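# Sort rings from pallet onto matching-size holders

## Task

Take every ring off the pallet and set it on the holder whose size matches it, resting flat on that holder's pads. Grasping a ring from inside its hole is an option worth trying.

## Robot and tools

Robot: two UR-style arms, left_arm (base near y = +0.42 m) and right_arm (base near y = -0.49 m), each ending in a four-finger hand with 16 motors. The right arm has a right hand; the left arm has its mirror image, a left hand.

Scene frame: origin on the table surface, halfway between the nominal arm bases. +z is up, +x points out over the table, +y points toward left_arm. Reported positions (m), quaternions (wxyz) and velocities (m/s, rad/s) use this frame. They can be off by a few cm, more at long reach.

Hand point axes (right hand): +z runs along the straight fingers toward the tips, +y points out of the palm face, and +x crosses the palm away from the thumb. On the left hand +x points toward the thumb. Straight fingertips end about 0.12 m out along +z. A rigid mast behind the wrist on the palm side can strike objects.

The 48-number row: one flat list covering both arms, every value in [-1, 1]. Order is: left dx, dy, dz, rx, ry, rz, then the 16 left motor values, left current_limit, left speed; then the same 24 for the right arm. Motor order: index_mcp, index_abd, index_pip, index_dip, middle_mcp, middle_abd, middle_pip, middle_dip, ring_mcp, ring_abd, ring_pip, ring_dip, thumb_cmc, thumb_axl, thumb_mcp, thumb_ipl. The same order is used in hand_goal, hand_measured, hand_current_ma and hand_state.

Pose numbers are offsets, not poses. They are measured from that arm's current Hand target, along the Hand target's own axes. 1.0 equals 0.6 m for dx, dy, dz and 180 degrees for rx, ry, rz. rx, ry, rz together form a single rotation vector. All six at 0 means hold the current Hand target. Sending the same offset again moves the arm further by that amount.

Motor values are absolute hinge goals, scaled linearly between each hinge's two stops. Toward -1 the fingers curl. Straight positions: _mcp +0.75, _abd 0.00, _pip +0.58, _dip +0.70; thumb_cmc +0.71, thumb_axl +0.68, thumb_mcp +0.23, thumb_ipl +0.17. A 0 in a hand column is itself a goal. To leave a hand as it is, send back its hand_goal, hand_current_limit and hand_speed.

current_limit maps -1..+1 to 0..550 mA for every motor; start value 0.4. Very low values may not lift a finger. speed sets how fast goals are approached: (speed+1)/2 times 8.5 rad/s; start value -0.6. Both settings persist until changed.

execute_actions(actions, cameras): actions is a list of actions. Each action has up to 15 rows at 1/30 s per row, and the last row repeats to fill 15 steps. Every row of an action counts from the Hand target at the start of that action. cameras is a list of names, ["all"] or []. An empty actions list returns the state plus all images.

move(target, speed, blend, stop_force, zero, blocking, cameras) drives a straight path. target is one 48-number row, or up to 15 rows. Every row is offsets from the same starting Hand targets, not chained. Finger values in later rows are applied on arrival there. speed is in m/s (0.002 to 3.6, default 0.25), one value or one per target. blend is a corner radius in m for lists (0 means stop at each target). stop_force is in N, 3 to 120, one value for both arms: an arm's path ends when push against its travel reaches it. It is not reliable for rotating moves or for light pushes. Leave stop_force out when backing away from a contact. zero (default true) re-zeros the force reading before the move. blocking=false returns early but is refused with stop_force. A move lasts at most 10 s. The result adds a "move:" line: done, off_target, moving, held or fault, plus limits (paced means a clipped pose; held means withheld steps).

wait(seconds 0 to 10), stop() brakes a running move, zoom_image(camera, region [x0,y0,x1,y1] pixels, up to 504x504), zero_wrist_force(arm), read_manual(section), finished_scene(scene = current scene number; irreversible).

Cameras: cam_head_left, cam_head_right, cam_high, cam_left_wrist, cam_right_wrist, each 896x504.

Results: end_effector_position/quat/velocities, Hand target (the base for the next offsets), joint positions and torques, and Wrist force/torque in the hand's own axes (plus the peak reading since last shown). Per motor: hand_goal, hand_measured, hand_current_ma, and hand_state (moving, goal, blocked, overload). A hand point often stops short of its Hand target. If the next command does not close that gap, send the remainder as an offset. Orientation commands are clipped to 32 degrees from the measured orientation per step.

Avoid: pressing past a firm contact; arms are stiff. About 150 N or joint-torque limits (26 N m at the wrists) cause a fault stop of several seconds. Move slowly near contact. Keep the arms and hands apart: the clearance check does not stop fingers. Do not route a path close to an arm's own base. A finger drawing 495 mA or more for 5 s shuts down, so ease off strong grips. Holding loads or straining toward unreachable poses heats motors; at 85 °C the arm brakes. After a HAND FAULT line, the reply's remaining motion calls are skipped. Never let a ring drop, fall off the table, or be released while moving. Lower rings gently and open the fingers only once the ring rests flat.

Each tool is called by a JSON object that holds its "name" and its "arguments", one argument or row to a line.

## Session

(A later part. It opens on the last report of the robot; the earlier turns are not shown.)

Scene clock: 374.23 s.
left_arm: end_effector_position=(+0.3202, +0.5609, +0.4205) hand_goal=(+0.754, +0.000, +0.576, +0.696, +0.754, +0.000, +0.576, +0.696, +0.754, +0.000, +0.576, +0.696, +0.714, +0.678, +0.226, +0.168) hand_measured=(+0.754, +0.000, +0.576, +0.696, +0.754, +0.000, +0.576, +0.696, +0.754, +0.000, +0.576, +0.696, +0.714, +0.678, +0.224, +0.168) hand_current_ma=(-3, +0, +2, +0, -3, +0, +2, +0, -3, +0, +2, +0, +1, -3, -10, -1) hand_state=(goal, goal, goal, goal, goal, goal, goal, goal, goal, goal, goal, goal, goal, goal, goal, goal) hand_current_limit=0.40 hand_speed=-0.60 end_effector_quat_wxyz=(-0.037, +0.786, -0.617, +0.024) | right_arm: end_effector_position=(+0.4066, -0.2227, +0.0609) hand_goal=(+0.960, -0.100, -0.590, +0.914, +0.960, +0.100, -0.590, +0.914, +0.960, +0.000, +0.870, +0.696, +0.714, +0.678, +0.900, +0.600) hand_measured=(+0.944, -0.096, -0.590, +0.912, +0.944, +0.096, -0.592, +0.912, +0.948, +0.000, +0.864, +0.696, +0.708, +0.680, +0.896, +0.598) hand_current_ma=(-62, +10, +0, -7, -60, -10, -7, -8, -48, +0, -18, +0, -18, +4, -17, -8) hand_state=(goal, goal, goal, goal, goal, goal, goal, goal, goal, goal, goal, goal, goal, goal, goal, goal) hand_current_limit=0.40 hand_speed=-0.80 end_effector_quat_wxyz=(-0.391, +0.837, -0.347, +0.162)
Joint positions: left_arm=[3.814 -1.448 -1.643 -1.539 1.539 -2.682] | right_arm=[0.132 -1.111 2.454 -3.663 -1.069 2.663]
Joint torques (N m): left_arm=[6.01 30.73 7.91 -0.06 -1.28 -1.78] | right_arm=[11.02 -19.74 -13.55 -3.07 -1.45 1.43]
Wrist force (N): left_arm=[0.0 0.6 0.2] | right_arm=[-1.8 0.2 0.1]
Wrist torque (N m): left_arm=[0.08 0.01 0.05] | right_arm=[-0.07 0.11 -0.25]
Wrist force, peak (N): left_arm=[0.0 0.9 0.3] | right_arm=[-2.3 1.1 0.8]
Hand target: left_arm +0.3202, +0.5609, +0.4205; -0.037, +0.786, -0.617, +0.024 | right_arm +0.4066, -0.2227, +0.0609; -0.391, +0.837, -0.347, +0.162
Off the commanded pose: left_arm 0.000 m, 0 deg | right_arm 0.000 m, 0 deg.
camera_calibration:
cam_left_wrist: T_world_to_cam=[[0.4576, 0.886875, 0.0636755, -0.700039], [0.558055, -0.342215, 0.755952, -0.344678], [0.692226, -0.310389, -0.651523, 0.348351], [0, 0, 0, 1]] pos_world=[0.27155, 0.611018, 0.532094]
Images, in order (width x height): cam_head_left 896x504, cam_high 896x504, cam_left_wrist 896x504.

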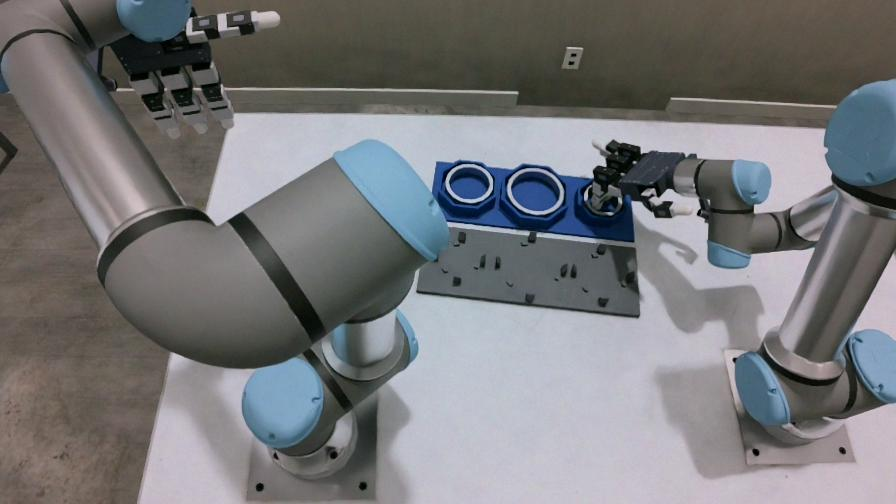

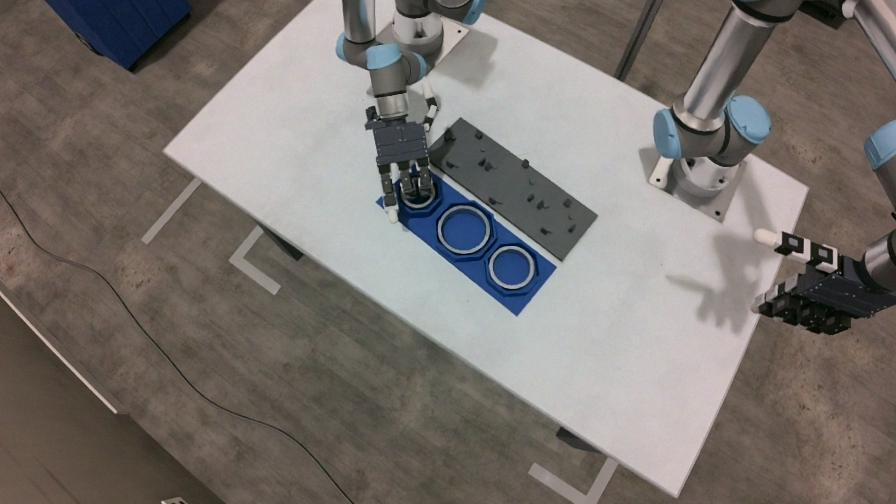

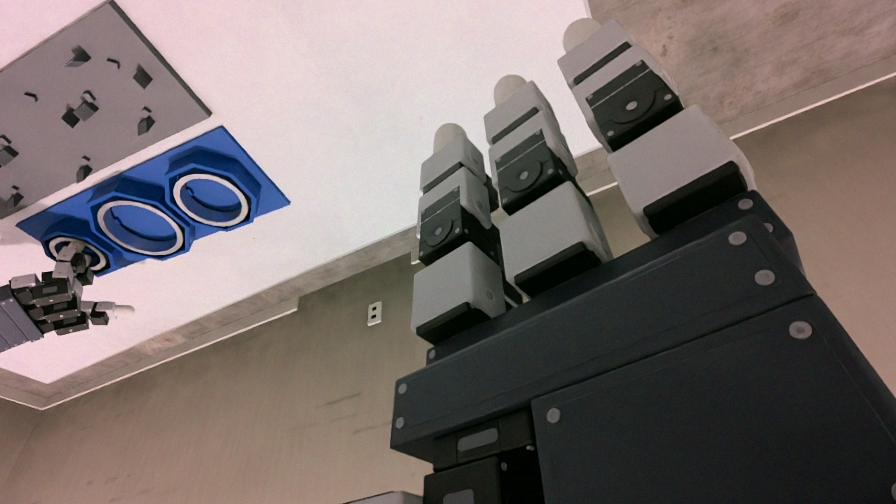

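{"name": "execute_actions", "arguments": {
  "actions": [
    [[0,0,0,0,0,0,0.754,0,0.576,0.696,0.754,0,0.576,0.696,0.754,0,0.576,0.696,0.714,0.678,0.226,0.168,0.4,-0.6,0,0.0018,-0.0022,0,0,0,0.96,-0.1,-0.59,0.914,0.96,0.1,-0.59,0.914,0.96,0,0.87,0.696,0.714,0.678,0.9,0.6,0.4,-0.8]],
    [[0,0,0,0,0,0,0.754,0,0.576,0.696,0.754,0,0.576,0.696,0.754,0,0.576,0.696,0.714,0.678,0.226,0.168,0.4,-0.6,0,0,0,0,0,0,0.96,0.6,-0.59,0.914,0.96,-0.6,-0.59,0.914,0.96,0,0.87,0.696,0.714,0.678,0.9,0.6,0.76,-0.88]],
    [[0,0,0,0,0,0,0.754,0,0.576,0.696,0.754,0,0.576,0.696,0.754,0,0.576,0.696,0.714,0.678,0.226,0.168,0.4,-0.6,0,0,0,0,0,0,0.96,0.6,-0.59,0.914,0.96,-0.6,-0.59,0.914,0.96,0,0.87,0.696,0.714,0.678,0.9,0.6,0.76,-0.88]],
    [[0,0,0,0,0,0,0.754,0,0.576,0.696,0.754,0,0.576,0.696,0.754,0,0.576,0.696,0.714,0.678,0.226,0.168,0.4,-0.6,0,0,0,0,0,0,0.96,0.6,-0.59,0.914,0.96,-0.6,-0.59,0.914,0.96,0,0.87,0.696,0.714,0.678,0.9,0.6,0.76,-0.88]]
  ]
}}

{"name": "move", "arguments": {
  "target": [0,0,0,0,0,0,0.754,0,0.576,0.696,0.754,0,0.576,0.696,0.754,0,0.576,0.696,0.714,0.678,0.226,0.168,0.4,-0.6,0,-0.0511,-0.0429,0,0,0,0.96,0.6,-0.59,0.914,0.96,-0.6,-0.59,0.914,0.96,0,0.87,0.696,0.714,0.678,0.9,0.6,0.76,-0.88],
  "speed": 0.03,
  "cameras": ["cam_left_wrist","cam_head_left","cam_high"]
}}

{"name": "zoom_image", "arguments": {
  "camera": "cam_left_wrist",
  "region": [20, 225, 120, 305]
}}

{"name": "zoom_image", "arguments": {
  "camera": "cam_head_left",
  "region": [565, 160, 645, 230]
}}

{"name": "zoom_image", "arguments": {
  "camera": "cam_high",
  "region": [380, 165, 450, 225]
}}

Scene clock: 405.97 s.
left_arm: end_effector_position=(+0.3202, +0.5609, +0.4205) hand_goal=(+0.754, +0.000, +0.576, +0.696, +0.754, +0.000, +0.576, +0.696, +0.754, +0.000, +0.576, +0.696, +0.714, +0.678, +0.226, +0.168) hand_measured=(+0.754, +0.000, +0.576, +0.696, +0.754, +0.000, +0.576, +0.696, +0.754, +0.000, +0.576, +0.696, +0.714, +0.678, +0.224, +0.168) hand_current_ma=(-3, +0, +2, +0, -3, +0, +2, +0, -3, +0, +2, +0, +1, -3, -10, -1) hand_state=(goal, goal, goal, goal, goal, goal, goal, goal, goal, goal, goal, goal, goal, goal, goal, goal) hand_current_limit=0.40 hand_speed=-0.60 end_effector_quat_wxyz=(-0.037, +0.786, -0.617, +0.024) | right_arm: end_effector_position=(+0.4054, -0.2239, +0.0610) hand_goal=(+0.960, +0.600, -0.590, +0.914, +0.960, -0.600, -0.590, +0.914, +0.960, +0.000, +0.870, +0.696, +0.714, +0.678, +0.900, +0.600) hand_measured=(+0.944, +0.070, -0.590, +0.912, +0.944, -0.076, -0.592, +0.912, +0.948, +0.000, +0.864, +0.696, +0.708, +0.680, +0.896, +0.598) hand_current_ma=(-61, -484, -1, -6, -60, +484, -6, -8, -48, +0, -18, +0, -18, +4, -17, -8) hand_state=(goal, blocked, goal, goal, goal, blocked, goal, goal, goal, goal, goal, goal, goal, goal, goal, goal) hand_current_limit=0.76 hand_speed=-0.88 end_effector_quat_wxyz=(-0.391, +0.837, -0.347, +0.162)
Joint positions: left_arm=[3.814 -1.448 -1.643 -1.539 1.539 -2.682] | right_arm=[0.129 -1.113 2.459 -3.665 -1.067 2.661]
Joint torques (N m): left_arm=[5.88 29.96 7.99 -0.19 -1.23 -1.66] | right_arm=[-11.03 -34.18 -3.7 -3.64 1.87 -0.92]
Wrist force (N): left_arm=[-0.1 0.5 0.1] | right_arm=[-1.7 1.8 1.5]
Wrist torque (N m): left_arm=[0.08 0.02 0.05] | right_arm=[-0.19 0.09 -0.12]
Wrist force, peak (N): left_arm=[0.1 0.8 0.2] | right_arm=[-1.9 2.0 1.6]
Hand target: left_arm +0.3202, +0.5609, +0.4205; -0.037, +0.786, -0.617, +0.024 | right_arm +0.4054, -0.2239, +0.0610; -0.391, +0.837, -0.347, +0.162
Off the commanded pose: left_arm 0.000 m, 0 deg | right_arm 0.000 m, 0 deg.

Scene clock: 407.73 s.
left_arm: end_effector_position=(+0.3202, +0.5609, +0.4205) hand_goal=(+0.754, +0.000, +0.576, +0.696, +0.754, +0.000, +0.576, +0.696, +0.754, +0.000, +0.576, +0.696, +0.714, +0.678, +0.226, +0.168) hand_measured=(+0.754, +0.000, +0.576, +0.696, +0.754, +0.000, +0.576, +0.696, +0.754, +0.000, +0.576, +0.696, +0.714, +0.678, +0.224, +0.168) hand_current_ma=(-3, +0, +2, +0, -3, +0, +2, +0, -3, +0, +2, +0, +1, -3, -10, -1) hand_state=(goal, goal, goal, goal, goal, goal, goal, goal, goal, goal, goal, goal, goal, goal, goal, goal) hand_current_limit=0.40 hand_speed=-0.60 end_effector_quat_wxyz=(-0.037, +0.786, -0.617, +0.024) | right_arm: end_effector_position=(+0.4054, -0.2239, +0.1009) hand_goal=(+0.960, +0.600, -0.590, +0.914, +0.960, -0.600, -0.590, +0.914, +0.960, +0.000, +0.870, +0.696, +0.714, +0.678, +0.900, +0.600) hand_measured=(+0.942, +0.070, -0.590, +0.912, +0.944, -0.076, -0.592, +0.912, +0.948, +0.000, +0.864, +0.696, +0.708, +0.680, +0.896, +0.598) hand_current_ma=(-69, -484, -1, -6, -61, +484, -6, -8, -48, +0, -18, +0, -18, +4, -17, -8) hand_state=(goal, blocked, goal, goal, goal, blocked, goal, goal, goal, goal, goal, goal, goal, goal, goal, goal) hand_current_limit=0.76 hand_speed=-0.88 end_effector_quat_wxyz=(-0.391, +0.837, -0.347, +0.162)
Joint positions: left_arm=[3.814 -1.448 -1.643 -1.539 1.539 -2.682] | right_arm=[0.129 -1.255 2.452 -3.515 -1.067 2.661]
Joint torques (N m): left_arm=[6.34 30.71 7.95 -0.12 -1.22 -1.59] | right_arm=[-6.59 -35.83 -19.93 -1.83 2.04 -1.28]
Wrist force (N): left_arm=[-0.1 0.5 0.1] | right_arm=[-1.8 3.3 2.3]
Wrist torque (N m): left_arm=[0.08 0.01 0.05] | right_arm=[-0.29 0.11 -0.14]
Wrist force, peak (N): left_arm=[-0.2 0.7 0.1] | right_arm=[-1.8 3.8 2.4]
Hand target: left_arm +0.3202, +0.5609, +0.4205; -0.037, +0.786, -0.617, +0.024 | right_arm +0.4054, -0.2239, +0.1010; -0.391, +0.837, -0.347, +0.162
Off the commanded pose: left_arm 0.000 m, 0 deg | right_arm 0.000 m, 0 deg.
move: done
camera_calibration:
cam_left_wrist: T_world_to_cam=[[0.4576, 0.886875, 0.0636755, -0.700039], [0.558055, -0.342215, 0.755952, -0.344678], [0.692226, -0.310389, -0.651523, 0.348351], [0, 0, 0, 1]] pos_world=[0.27155, 0.611018, 0.532094]
Images, in order (width x height): cam_head_left 896x504, cam_high 896x504, cam_left_wrist 896x504.

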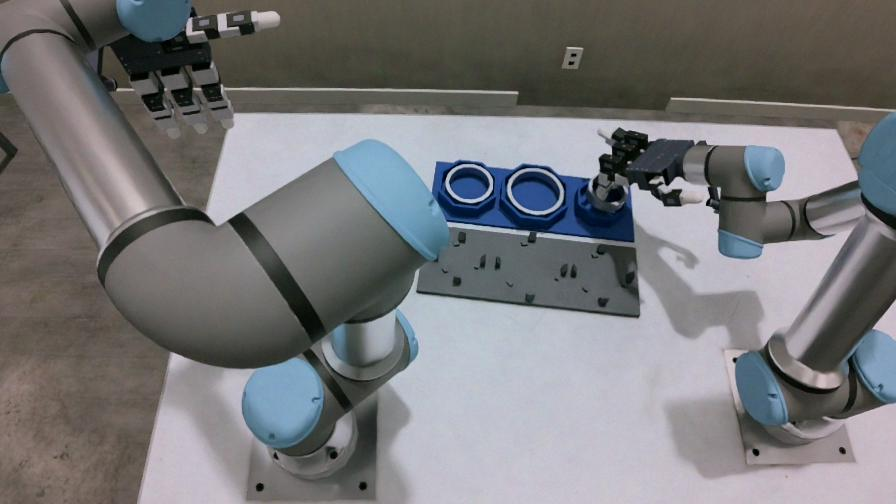

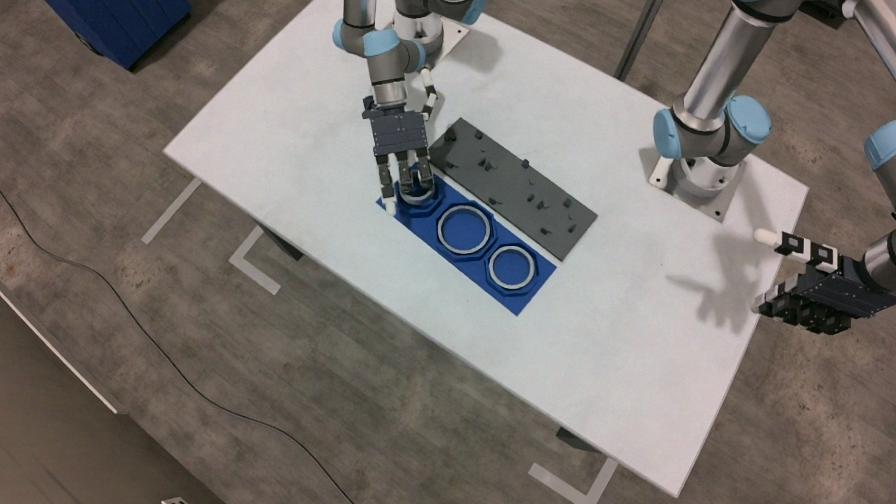

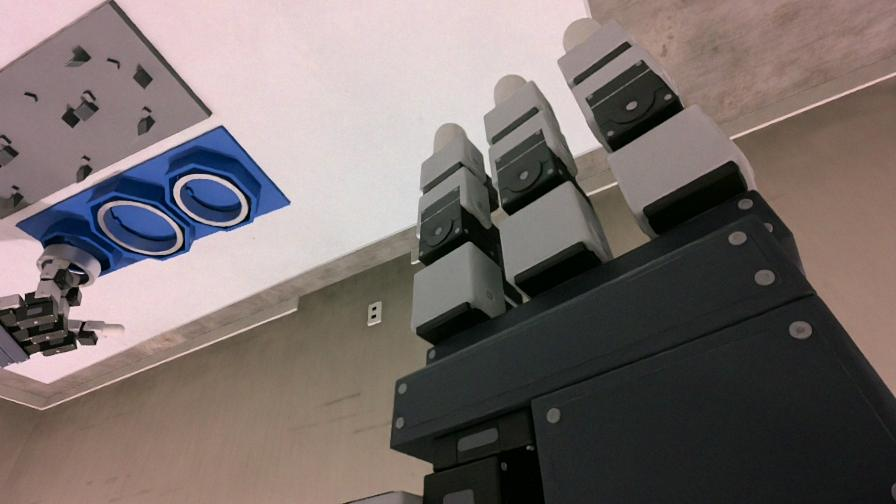

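Scaled by 5.040 from the camera's 896x504 image, which has a finer 1280x720 frame.

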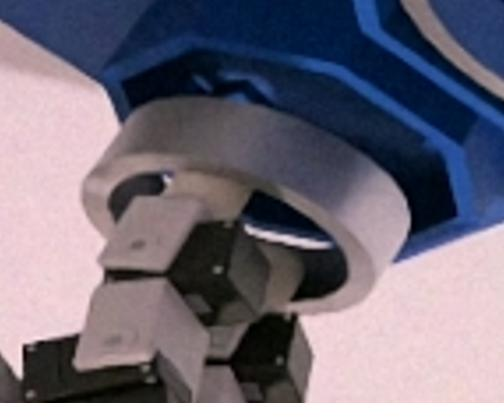

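Scaled by 6.300 from the camera's 896x504 image, which has a finer 1280x720 frame.

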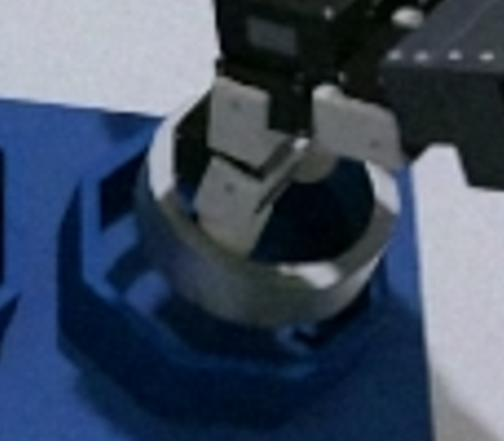

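Scaled by 7.200 from the camera's 896x504 image, which has a finer 1280x720 frame.

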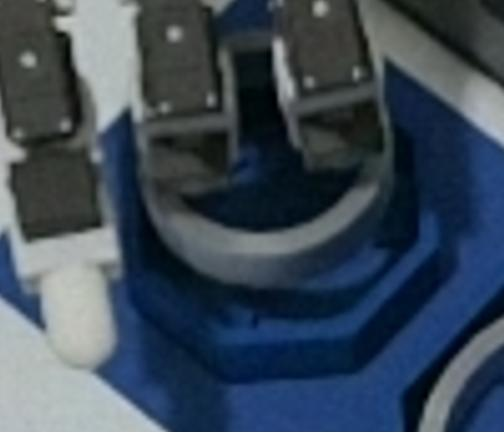

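{"name": "zoom_image", "arguments": {
  "camera": "cam_left_wrist",
  "region": [30, 235, 106, 295]
}}

{"name": "zoom_image", "arguments": {
  "camera": "cam_head_left",
  "region": [580, 170, 636, 214]
}}

Scaled by 6.632 from the camera's 896x504 image, which has a finer 1280x720 frame.

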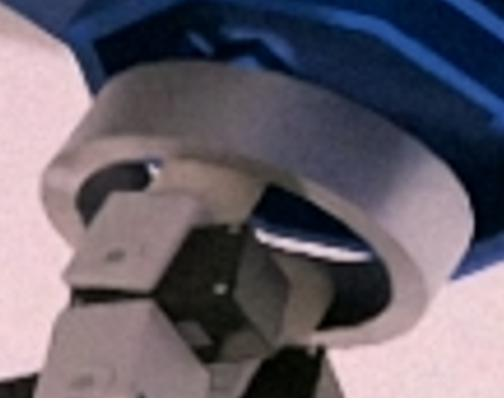

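Scaled by 9.000 from the camera's 896x504 image, which has a finer 1280x720 frame.

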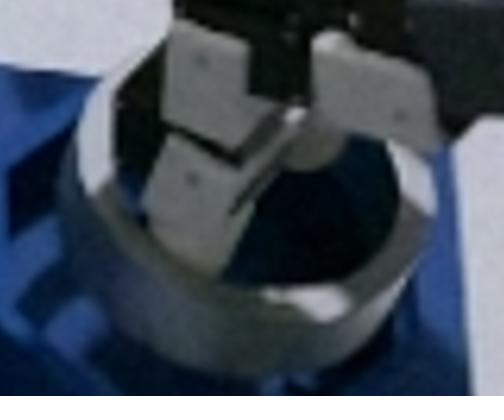

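{"name": "zoom_image", "arguments": {
  "camera": "cam_left_wrist",
  "region": [70, 240, 110, 296]
}}

{"name": "zoom_image", "arguments": {
  "camera": "cam_left_wrist",
  "region": [30, 235, 70, 285]
}}

{"name": "zoom_image", "arguments": {
  "camera": "cam_high",
  "region": [396, 175, 440, 215]
}}

Scaled by 9.000 from the camera's 896x504 image, which has a finer 1280x720 frame.

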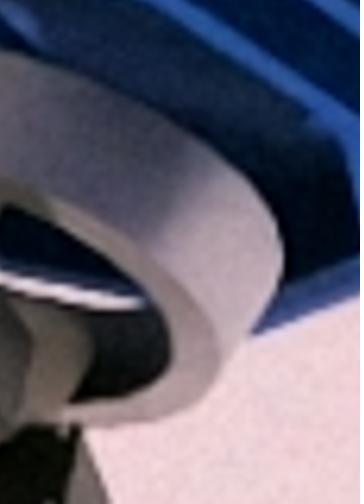

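Scaled by 10.080 from the camera's 896x504 image, which has a finer 1280x720 frame.

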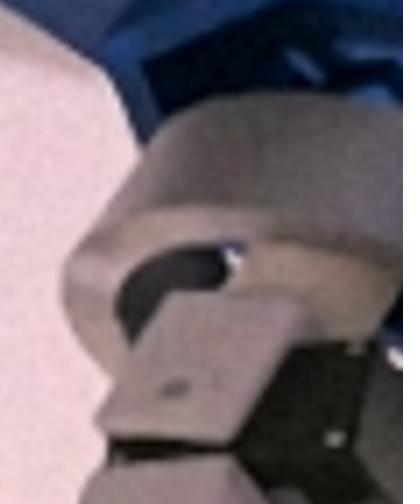

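Scaled by 11.455 from the camera's 896x504 image, which has a finer 1280x720 frame.

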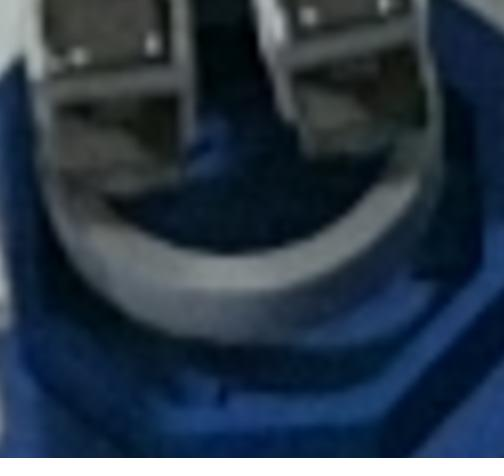

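{"name": "zoom_image", "arguments": {
  "camera": "cam_left_wrist",
  "region": [0, 30, 180, 200]
}}

{"name": "zoom_image", "arguments": {
  "camera": "cam_high",
  "region": [420, 115, 600, 265]
}}

{"name": "wait", "arguments": {
  "seconds": 0,
  "cameras": ["cam_head_right","cam_head_left","cam_left_wrist","cam_high"]
}}

{"name": "zoom_image", "arguments": {
  "camera": "cam_head_right",
  "region": [400, 220, 500, 310]
}}

{"name": "zoom_image", "arguments": {
  "camera": "cam_head_left",
  "region": [415, 220, 515, 310]
}}

Scaled by 2.800 from the camera's 896x504 image, which has a finer 1280x720 frame.

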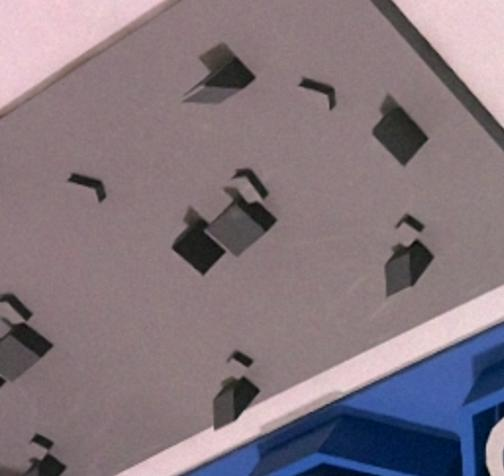

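Scaled by 2.800 from the camera's 896x504 image, which has a finer 1280x720 frame.

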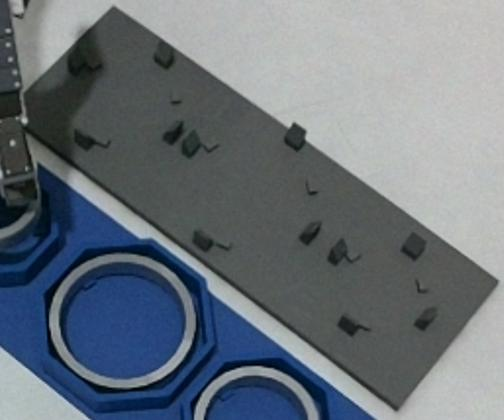

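Scene clock: 518.03 s.
left_arm: end_effector_position=(+0.3202, +0.5609, +0.4205) hand_goal=(+0.754, +0.000, +0.576, +0.696, +0.754, +0.000, +0.576, +0.696, +0.754, +0.000, +0.576, +0.696, +0.714, +0.678, +0.226, +0.168) hand_measured=(+0.754, +0.000, +0.576, +0.696, +0.754, +0.000, +0.576, +0.696, +0.754, +0.000, +0.576, +0.696, +0.714, +0.678, +0.224, +0.168) hand_current_ma=(-3, +0, +2, +0, -3, +0, +2, +0, -3, +0, +2, +0, +1, -3, -10, -1) hand_state=(goal, goal, goal, goal, goal, goal, goal, goal, goal, goal, goal, goal, goal, goal, goal, goal) hand_current_limit=0.40 hand_speed=-0.60 end_effector_quat_wxyz=(-0.037, +0.786, -0.617, +0.024) | right_arm: end_effector_position=(+0.4054, -0.2239, +0.1010) hand_goal=(+0.960, +0.600, -0.590, +0.914, +0.960, -0.600, -0.590, +0.914, +0.960, +0.000, +0.870, +0.696, +0.714, +0.678, +0.900, +0.600) hand_measured=(+0.942, +0.070, -0.590, +0.912, +0.944, -0.076, -0.592, +0.912, +0.948, +0.000, +0.864, +0.696, +0.708, +0.680, +0.896, +0.598) hand_current_ma=(-69, -484, -1, -6, -61, +484, -6, -8, -48, +0, -18, +0, -18, +4, -17, -8) hand_state=(goal, blocked, goal, goal, goal, blocked, goal, goal, goal, goal, goal, goal, goal, goal, goal, goal) hand_current_limit=0.76 hand_speed=-0.88 end_effector_quat_wxyz=(-0.391, +0.837, -0.347, +0.162)
Joint positions: left_arm=[3.814 -1.448 -1.643 -1.539 1.539 -2.682] | right_arm=[0.129 -1.255 2.452 -3.515 -1.067 2.661]
Joint torques (N m): left_arm=[5.63 30.21 8.16 -0.17 -1.28 -1.46] | right_arm=[-13.1 -33.06 -20.96 -2.02 2.94 -1.17]
Wrist force (N): left_arm=[-0.1 0.7 0.2] | right_arm=[-1.9 3.3 2.5]
Wrist torque (N m): left_arm=[0.09 0.03 0.03] | right_arm=[-0.31 0.13 -0.14]
Wrist force, peak (N): left_arm=[0.1 0.8 0.1] | right_arm=[-1.9 3.5 2.7]
Hand target: left_arm +0.3202, +0.5609, +0.4205; -0.037, +0.786, -0.617, +0.024 | right_arm +0.4054, -0.2239, +0.1010; -0.391, +0.837, -0.347, +0.162
Off the commanded pose: left_arm 0.000 m, 0 deg | right_arm 0.000 m, 0 deg.
camera_calibration:
cam_left_wrist: T_world_to_cam=[[0.4576, 0.886875, 0.0636755, -0.700039], [0.558055, -0.342215, 0.755952, -0.344678], [0.692226, -0.310389, -0.651523, 0.348351], [0, 0, 0, 1]] pos_world=[0.27155, 0.611018, 0.532094]
Images, in order (width x height): cam_head_left 896x504, cam_head_right 896x504, cam_high 896x504, cam_left_wrist 896x504.

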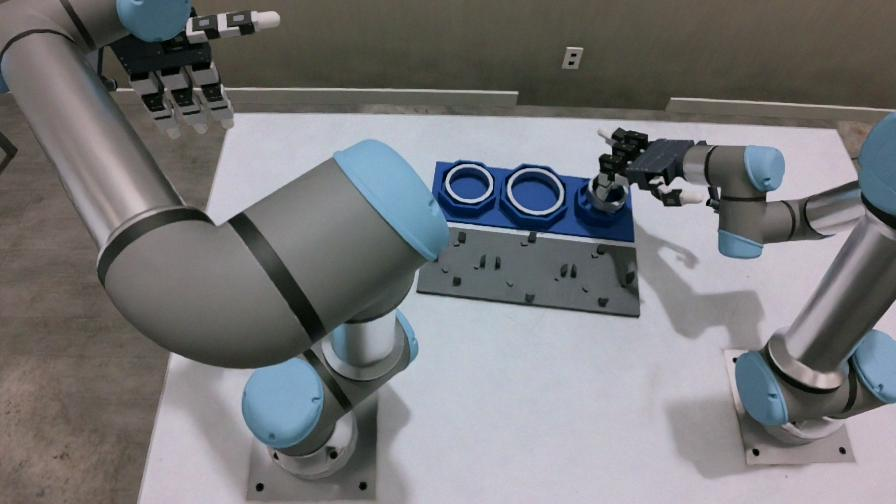

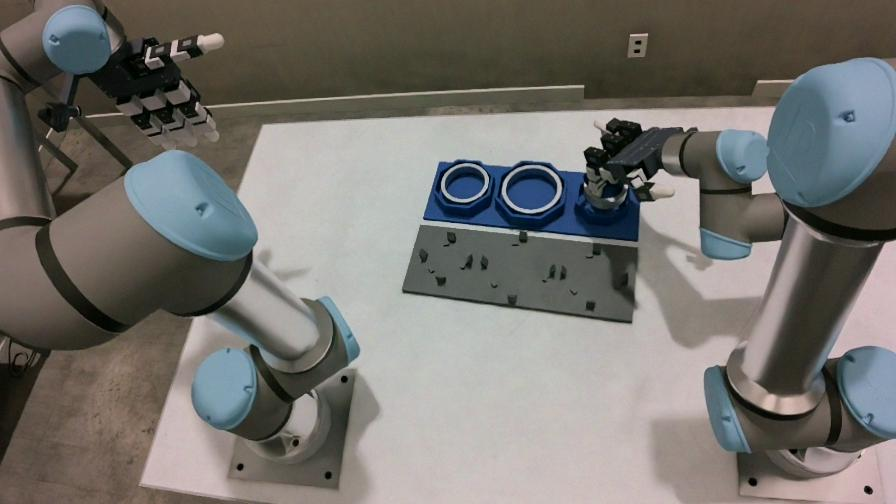

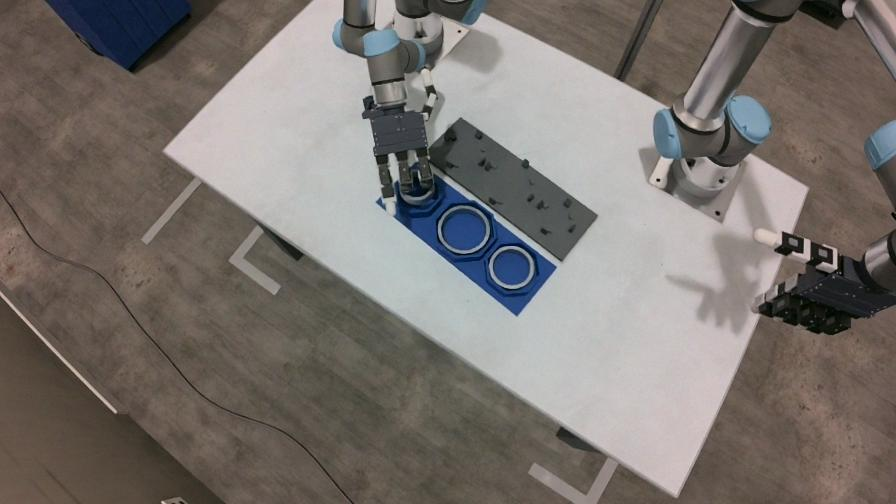

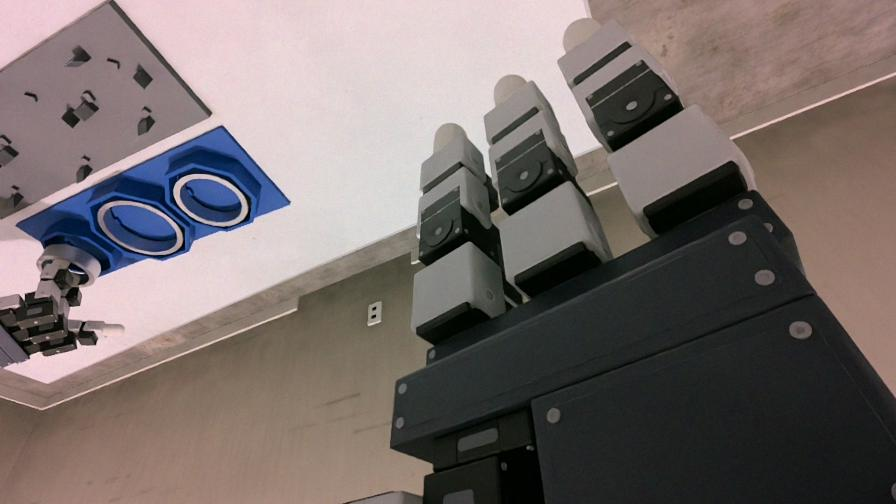

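Scaled by 5.040 from the camera's 896x504 image, which has a finer 1280x720 frame.

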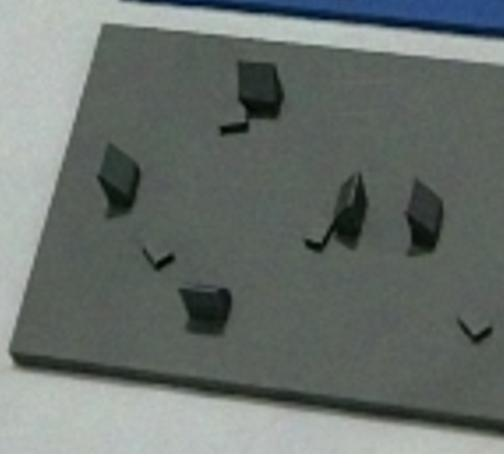

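Scaled by 5.040 from the camera's 896x504 image, which has a finer 1280x720 frame.

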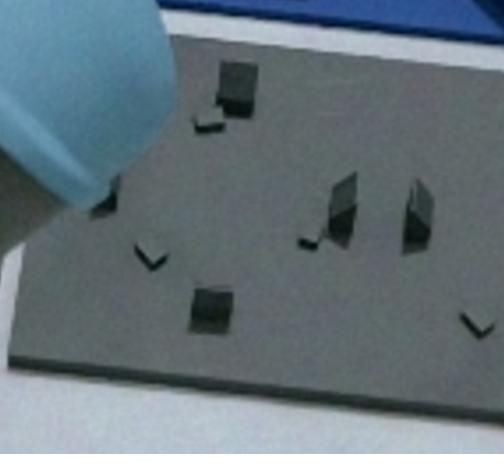

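{"name": "move", "arguments": {
  "target": [
    [0,0,0,0,0,0,0.754,0,0.576,0.696,0.754,0,0.576,0.696,0.754,0,0.576,0.696,0.714,0.678,0.226,0.168,0.4,-0.6,0,-0.0434,-0.0364,0,0,0,0.96,0.6,-0.59,0.914,0.96,-0.6,-0.59,0.914,0.96,0,0.87,0.696,0.714,0.678,0.9,0.6,0.76,-0.88],
    [0,0,0,0,0,0,0.754,0,0.576,0.696,0.754,0,0.576,0.696,0.754,0,0.576,0.696,0.714,0.678,0.226,0.168,0.4,-0.6,-0.5524,-0.185,0.1324,0,0,0,0.96,0.6,-0.59,0.914,0.96,-0.6,-0.59,0.914,0.96,0,0.87,0.696,0.714,0.678,0.9,0.6,0.76,-0.88],
    [0,0,0,0,0,0,0.754,0,0.576,0.696,0.754,0,0.576,0.696,0.754,0,0.576,0.696,0.714,0.678,0.226,0.168,0.4,-0.6,-0.5524,-0.1148,0.1913,0,0,0,0.96,0.6,-0.59,0.914,0.96,-0.6,-0.59,0.914,0.96,0,0.87,0.696,0.714,0.678,0.9,0.6,0.76,-0.88]
  ],
  "speed": [0.06,0.14,0.05],
  "blend": [0.02,0.01,0],
  "cameras": ["cam_left_wrist","cam_head_left","cam_head_right","cam_high"]
}}

{"name": "zoom_image", "arguments": {
  "camera": "cam_left_wrist",
  "region": [60, 20, 180, 140]
}}

{"name": "zoom_image", "arguments": {
  "camera": "cam_head_left",
  "region": [415, 215, 515, 300]
}}

{"name": "zoom_image", "arguments": {
  "camera": "cam_head_right",
  "region": [400, 215, 500, 305]
}}

{"name": "zoom_image", "arguments": {
  "camera": "cam_high",
  "region": [510, 165, 610, 255]
}}

Scene clock: 550.07 s.
left_arm: end_effector_position=(+0.3202, +0.5609, +0.4205) hand_goal=(+0.754, +0.000, +0.576, +0.696, +0.754, +0.000, +0.576, +0.696, +0.754, +0.000, +0.576, +0.696, +0.714, +0.678, +0.226, +0.168) hand_measured=(+0.754, +0.000, +0.576, +0.696, +0.754, +0.000, +0.576, +0.696, +0.754, +0.000, +0.576, +0.696, +0.714, +0.678, +0.224, +0.168) hand_current_ma=(-3, +0, +2, +0, -3, +0, +2, +0, -3, +0, +2, +0, +1, -3, -10, -1) hand_state=(goal, goal, goal, goal, goal, goal, goal, goal, goal, goal, goal, goal, goal, goal, goal, goal) hand_current_limit=0.40 hand_speed=-0.60 end_effector_quat_wxyz=(-0.037, +0.786, -0.617, +0.024) | right_arm: end_effector_position=(+0.2645, +0.1039, +0.0799) hand_goal=(+0.960, +0.600, -0.590, +0.914, +0.960, -0.600, -0.590, +0.914, +0.960, +0.000, +0.870, +0.696, +0.714, +0.678, +0.900, +0.600) hand_measured=(+0.942, +0.070, -0.590, +0.912, +0.944, -0.078, -0.592, +0.912, +0.948, +0.000, +0.864, +0.696, +0.708, +0.680, +0.896, +0.598) hand_current_ma=(-72, -484, -2, -6, -63, +484, -6, -8, -48, +0, -18, +0, -18, +4, -16, -8) hand_state=(goal, blocked, goal, goal, goal, blocked, goal, goal, goal, goal, goal, goal, goal, goal, goal, goal) hand_current_limit=0.76 hand_speed=-0.88 end_effector_quat_wxyz=(-0.391, +0.837, -0.347, +0.162)
Joint positions: left_arm=[3.814 -1.448 -1.643 -1.539 1.539 -2.682] | right_arm=[0.974 -0.948 1.975 -3.465 -1.696 3.247]
Joint torques (N m): left_arm=[5.28 30.26 8.28 -0.11 -1.15 -1.34] | right_arm=[9.85 -35.37 -16.85 -5.51 -2.22 0.53]
Wrist force (N): left_arm=[0.0 0.6 0.3] | right_arm=[-1.9 3.5 2.8]
Wrist torque (N m): left_arm=[0.08 0.02 0.04] | right_arm=[-0.31 0.12 -0.28]
Wrist force, peak (N): left_arm=[0.0 0.8 0.2] | right_arm=[-2.1 4.1 2.9]
Hand target: left_arm +0.3202, +0.5609, +0.4205; -0.037, +0.786, -0.617, +0.024 | right_arm +0.2646, +0.1040, +0.0799; -0.391, +0.837, -0.347, +0.162
Off the commanded pose: left_arm 0.000 m, 0 deg | right_arm 0.000 m, 0 deg.
move: done; blend cut to 0.017 m at target 1
camera_calibration:
cam_left_wrist: T_world_to_cam=[[0.4576, 0.886875, 0.0636755, -0.700039], [0.558055, -0.342215, 0.755952, -0.344678], [0.692226, -0.310389, -0.651523, 0.348351], [0, 0, 0, 1]] pos_world=[0.27155, 0.611018, 0.532094]
Images, in order (width x height): cam_head_left 896x504, cam_head_right 896x504, cam_high 896x504, cam_left_wrist 896x504.

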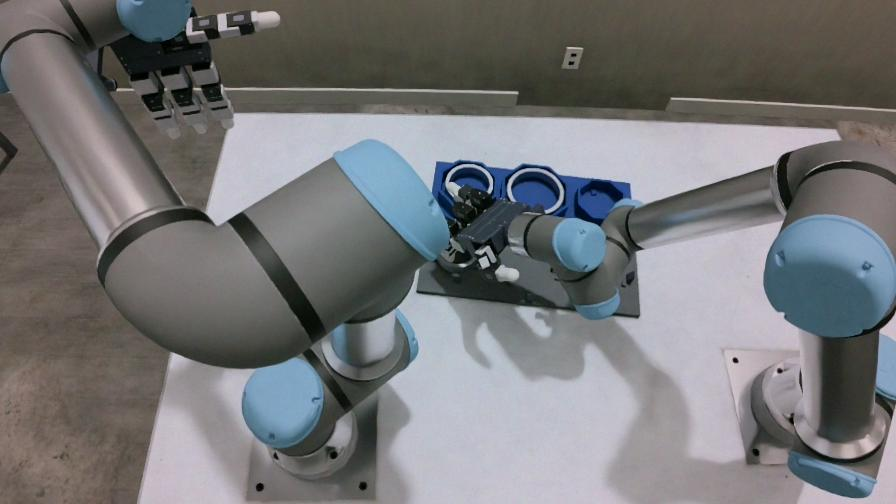

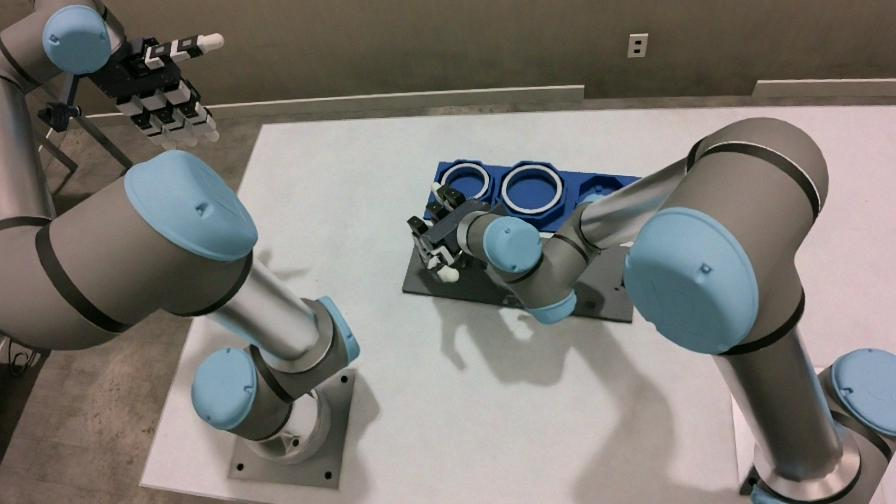

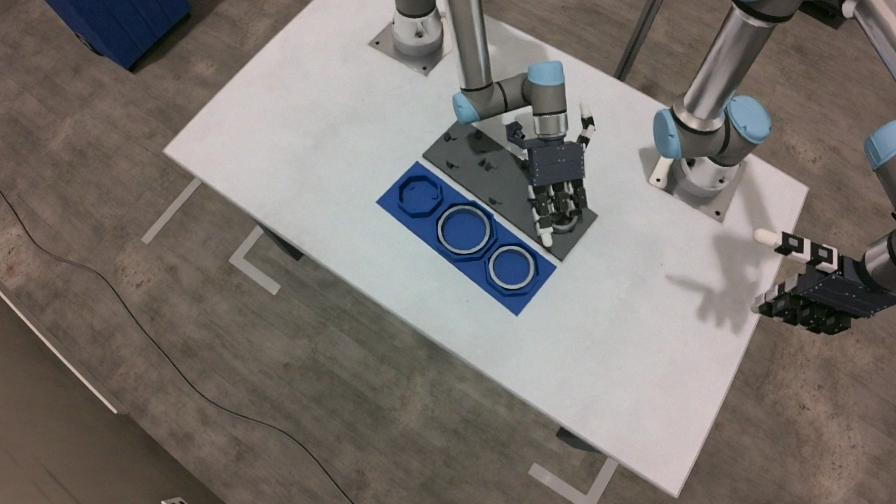

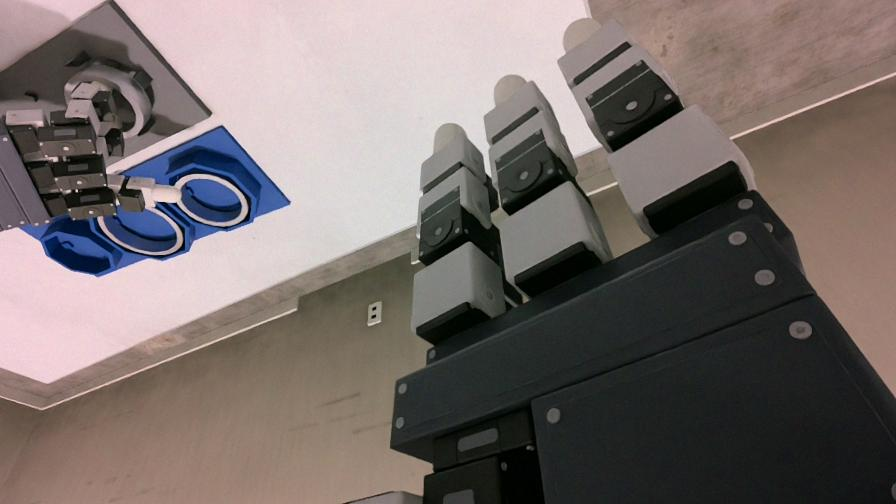

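Scaled by 4.200 from the camera's 896x504 image, which has a finer 1280x720 frame.

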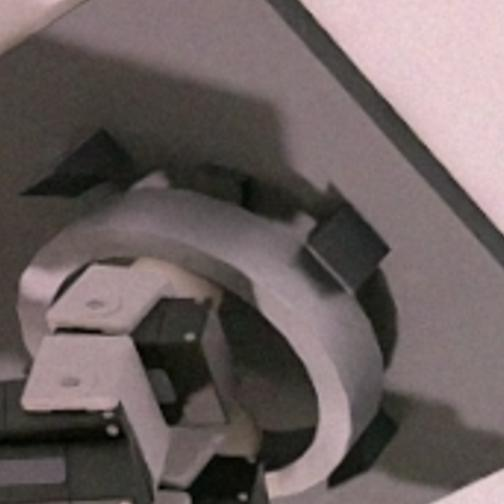

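Scaled by 5.040 from the camera's 896x504 image, which has a finer 1280x720 frame.

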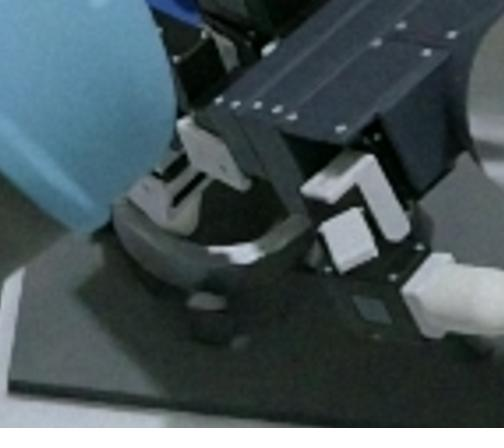

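Scaled by 5.040 from the camera's 896x504 image, which has a finer 1280x720 frame.

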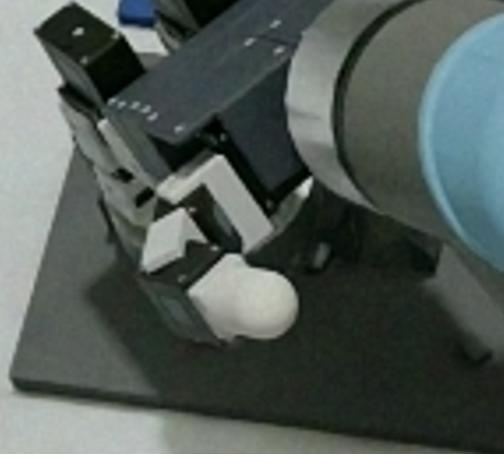

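Scaled by 5.040 from the camera's 896x504 image, which has a finer 1280x720 frame.

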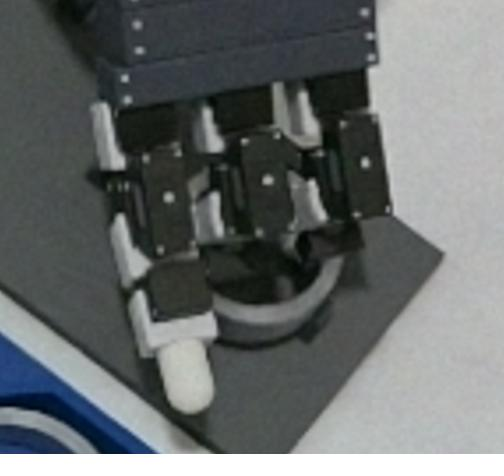

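{"name": "zoom_image", "arguments": {
  "camera": "cam_left_wrist",
  "region": [60, 45, 116, 101]
}}

{"name": "zoom_image", "arguments": {
  "camera": "cam_left_wrist",
  "region": [110, 50, 166, 140]
}}

Scaled by 9.000 from the camera's 896x504 image, which has a finer 1280x720 frame.

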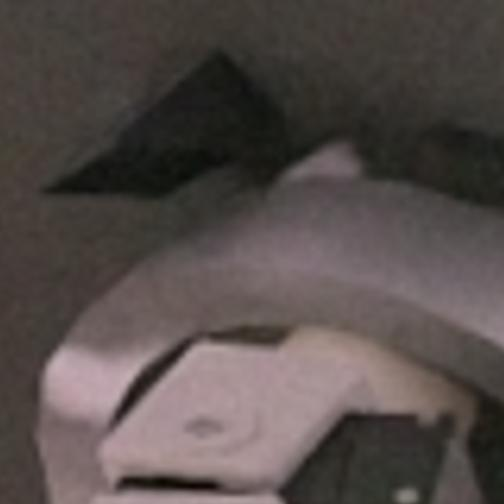

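Scaled by 5.600 from the camera's 896x504 image, which has a finer 1280x720 frame.

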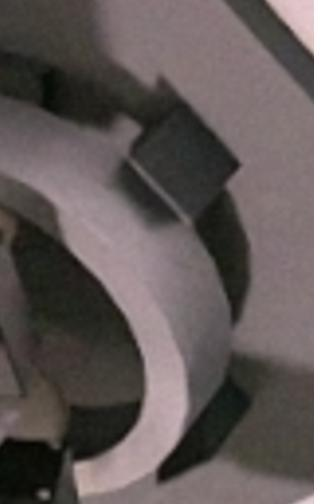

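{"name": "move", "arguments": {
  "target": [0,0,0,0,0,0,0.754,0,0.576,0.696,0.754,0,0.576,0.696,0.754,0,0.576,0.696,0.714,0.678,0.226,0.168,0.4,-0.6,0.0033,0.0036,-0.0043,0,0,0,0.96,0.6,-0.59,0.914,0.96,-0.6,-0.59,0.914,0.96,0,0.87,0.696,0.714,0.678,0.9,0.6,0.76,-0.88],
  "speed": 0.03,
  "cameras": ["cam_left_wrist","cam_head_left"]
}}

{"name": "zoom_image", "arguments": {
  "camera": "cam_left_wrist",
  "region": [60, 45, 116, 101]
}}

{"name": "zoom_image", "arguments": {
  "camera": "cam_left_wrist",
  "region": [105, 50, 161, 140]
}}

{"name": "zoom_image", "arguments": {
  "camera": "cam_head_left",
  "region": [430, 245, 500, 295]
}}

Scene clock: 642.17 s.
left_arm: end_effector_position=(+0.3202, +0.5609, +0.4205) hand_goal=(+0.754, +0.000, +0.576, +0.696, +0.754, +0.000, +0.576, +0.696, +0.754, +0.000, +0.576, +0.696, +0.714, +0.678, +0.226, +0.168) hand_measured=(+0.754, +0.000, +0.576, +0.696, +0.754, +0.000, +0.576, +0.696, +0.754, +0.000, +0.576, +0.696, +0.714, +0.678, +0.224, +0.168) hand_current_ma=(-3, +0, +2, +0, -3, +0, +2, +0, -3, +0, +2, +0, +1, -3, -10, -1) hand_state=(goal, goal, goal, goal, goal, goal, goal, goal, goal, goal, goal, goal, goal, goal, goal, goal) hand_current_limit=0.40 hand_speed=-0.60 end_effector_quat_wxyz=(-0.037, +0.786, -0.617, +0.024) | right_arm: end_effector_position=(+0.2636, +0.1003, +0.0799) hand_goal=(+0.960, +0.600, -0.590, +0.914, +0.960, -0.600, -0.590, +0.914, +0.960, +0.000, +0.870, +0.696, +0.714, +0.678, +0.900, +0.600) hand_measured=(+0.942, +0.070, -0.590, +0.912, +0.944, -0.078, -0.592, +0.912, +0.948, +0.000, +0.864, +0.696, +0.708, +0.680, +0.896, +0.598) hand_current_ma=(-72, -484, -2, -6, -63, +484, -6, -8, -48, +0, -18, +0, -18, +4, -16, -8) hand_state=(goal, blocked, goal, goal, goal, blocked, goal, goal, goal, goal, goal, goal, goal, goal, goal, goal) hand_current_limit=0.76 hand_speed=-0.88 end_effector_quat_wxyz=(-0.391, +0.837, -0.347, +0.162)
Joint positions: left_arm=[3.814 -1.448 -1.643 -1.539 1.539 -2.682] | right_arm=[0.972 -0.953 1.987 -3.471 -1.694 3.245]
Joint torques (N m): left_arm=[5.73 29.97 8.05 -0.07 -1.12 -1.25] | right_arm=[-13.25 -49.98 -8.8 -5.23 2.29 -1.21]
Wrist force (N): left_arm=[0.0 0.4 0.1] | right_arm=[-2.0 3.7 2.3]
Wrist torque (N m): left_arm=[0.06 0.00 0.06] | right_arm=[-0.25 0.14 -0.12]
Wrist force, peak (N): left_arm=[0.1 0.7 0.2] | right_arm=[-1.9 3.9 2.7]
Hand target: left_arm +0.3202, +0.5609, +0.4205; -0.037, +0.786, -0.617, +0.024 | right_arm +0.2636, +0.1002, +0.0799; -0.391, +0.837, -0.347, +0.162
Off the commanded pose: left_arm 0.000 m, 0 deg | right_arm 0.000 m, 0 deg.
move: done
camera_calibration:
cam_left_wrist: T_world_to_cam=[[0.4576, 0.886875, 0.0636755, -0.700039], [0.558055, -0.342215, 0.755952, -0.344678], [0.692226, -0.310389, -0.651523, 0.348351], [0, 0, 0, 1]] pos_world=[0.27155, 0.611018, 0.532094]
Images, in order (width x height): cam_head_left 896x504, cam_left_wrist 896x504.

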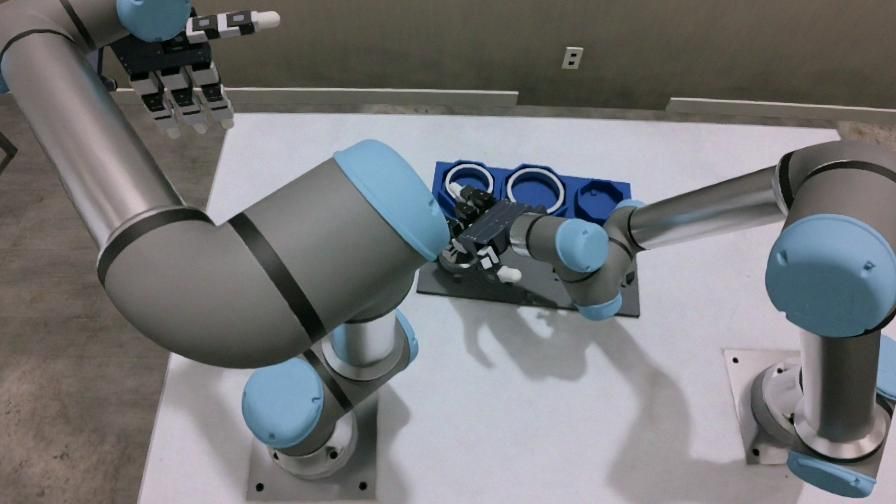

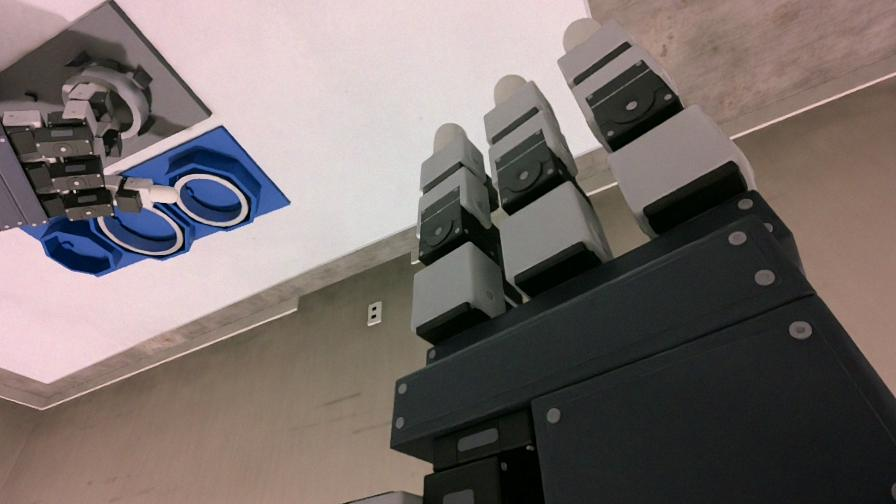

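Scaled by 9.000 from the camera's 896x504 image, which has a finer 1280x720 frame.

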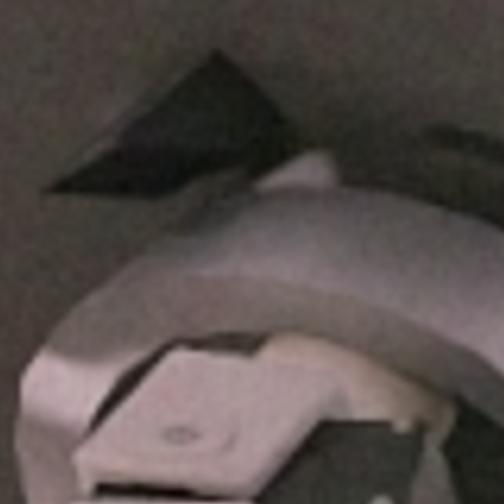

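Scaled by 5.600 from the camera's 896x504 image, which has a finer 1280x720 frame.

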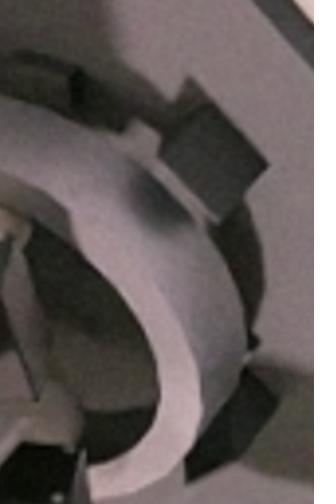

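Scaled by 7.200 from the camera's 896x504 image, which has a finer 1280x720 frame.

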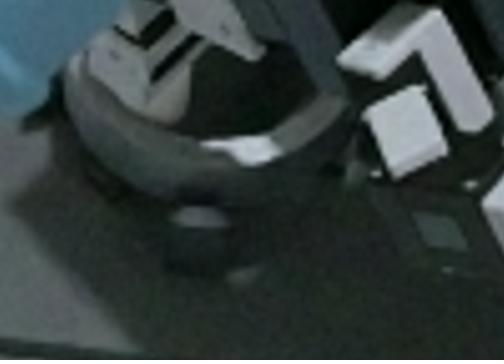

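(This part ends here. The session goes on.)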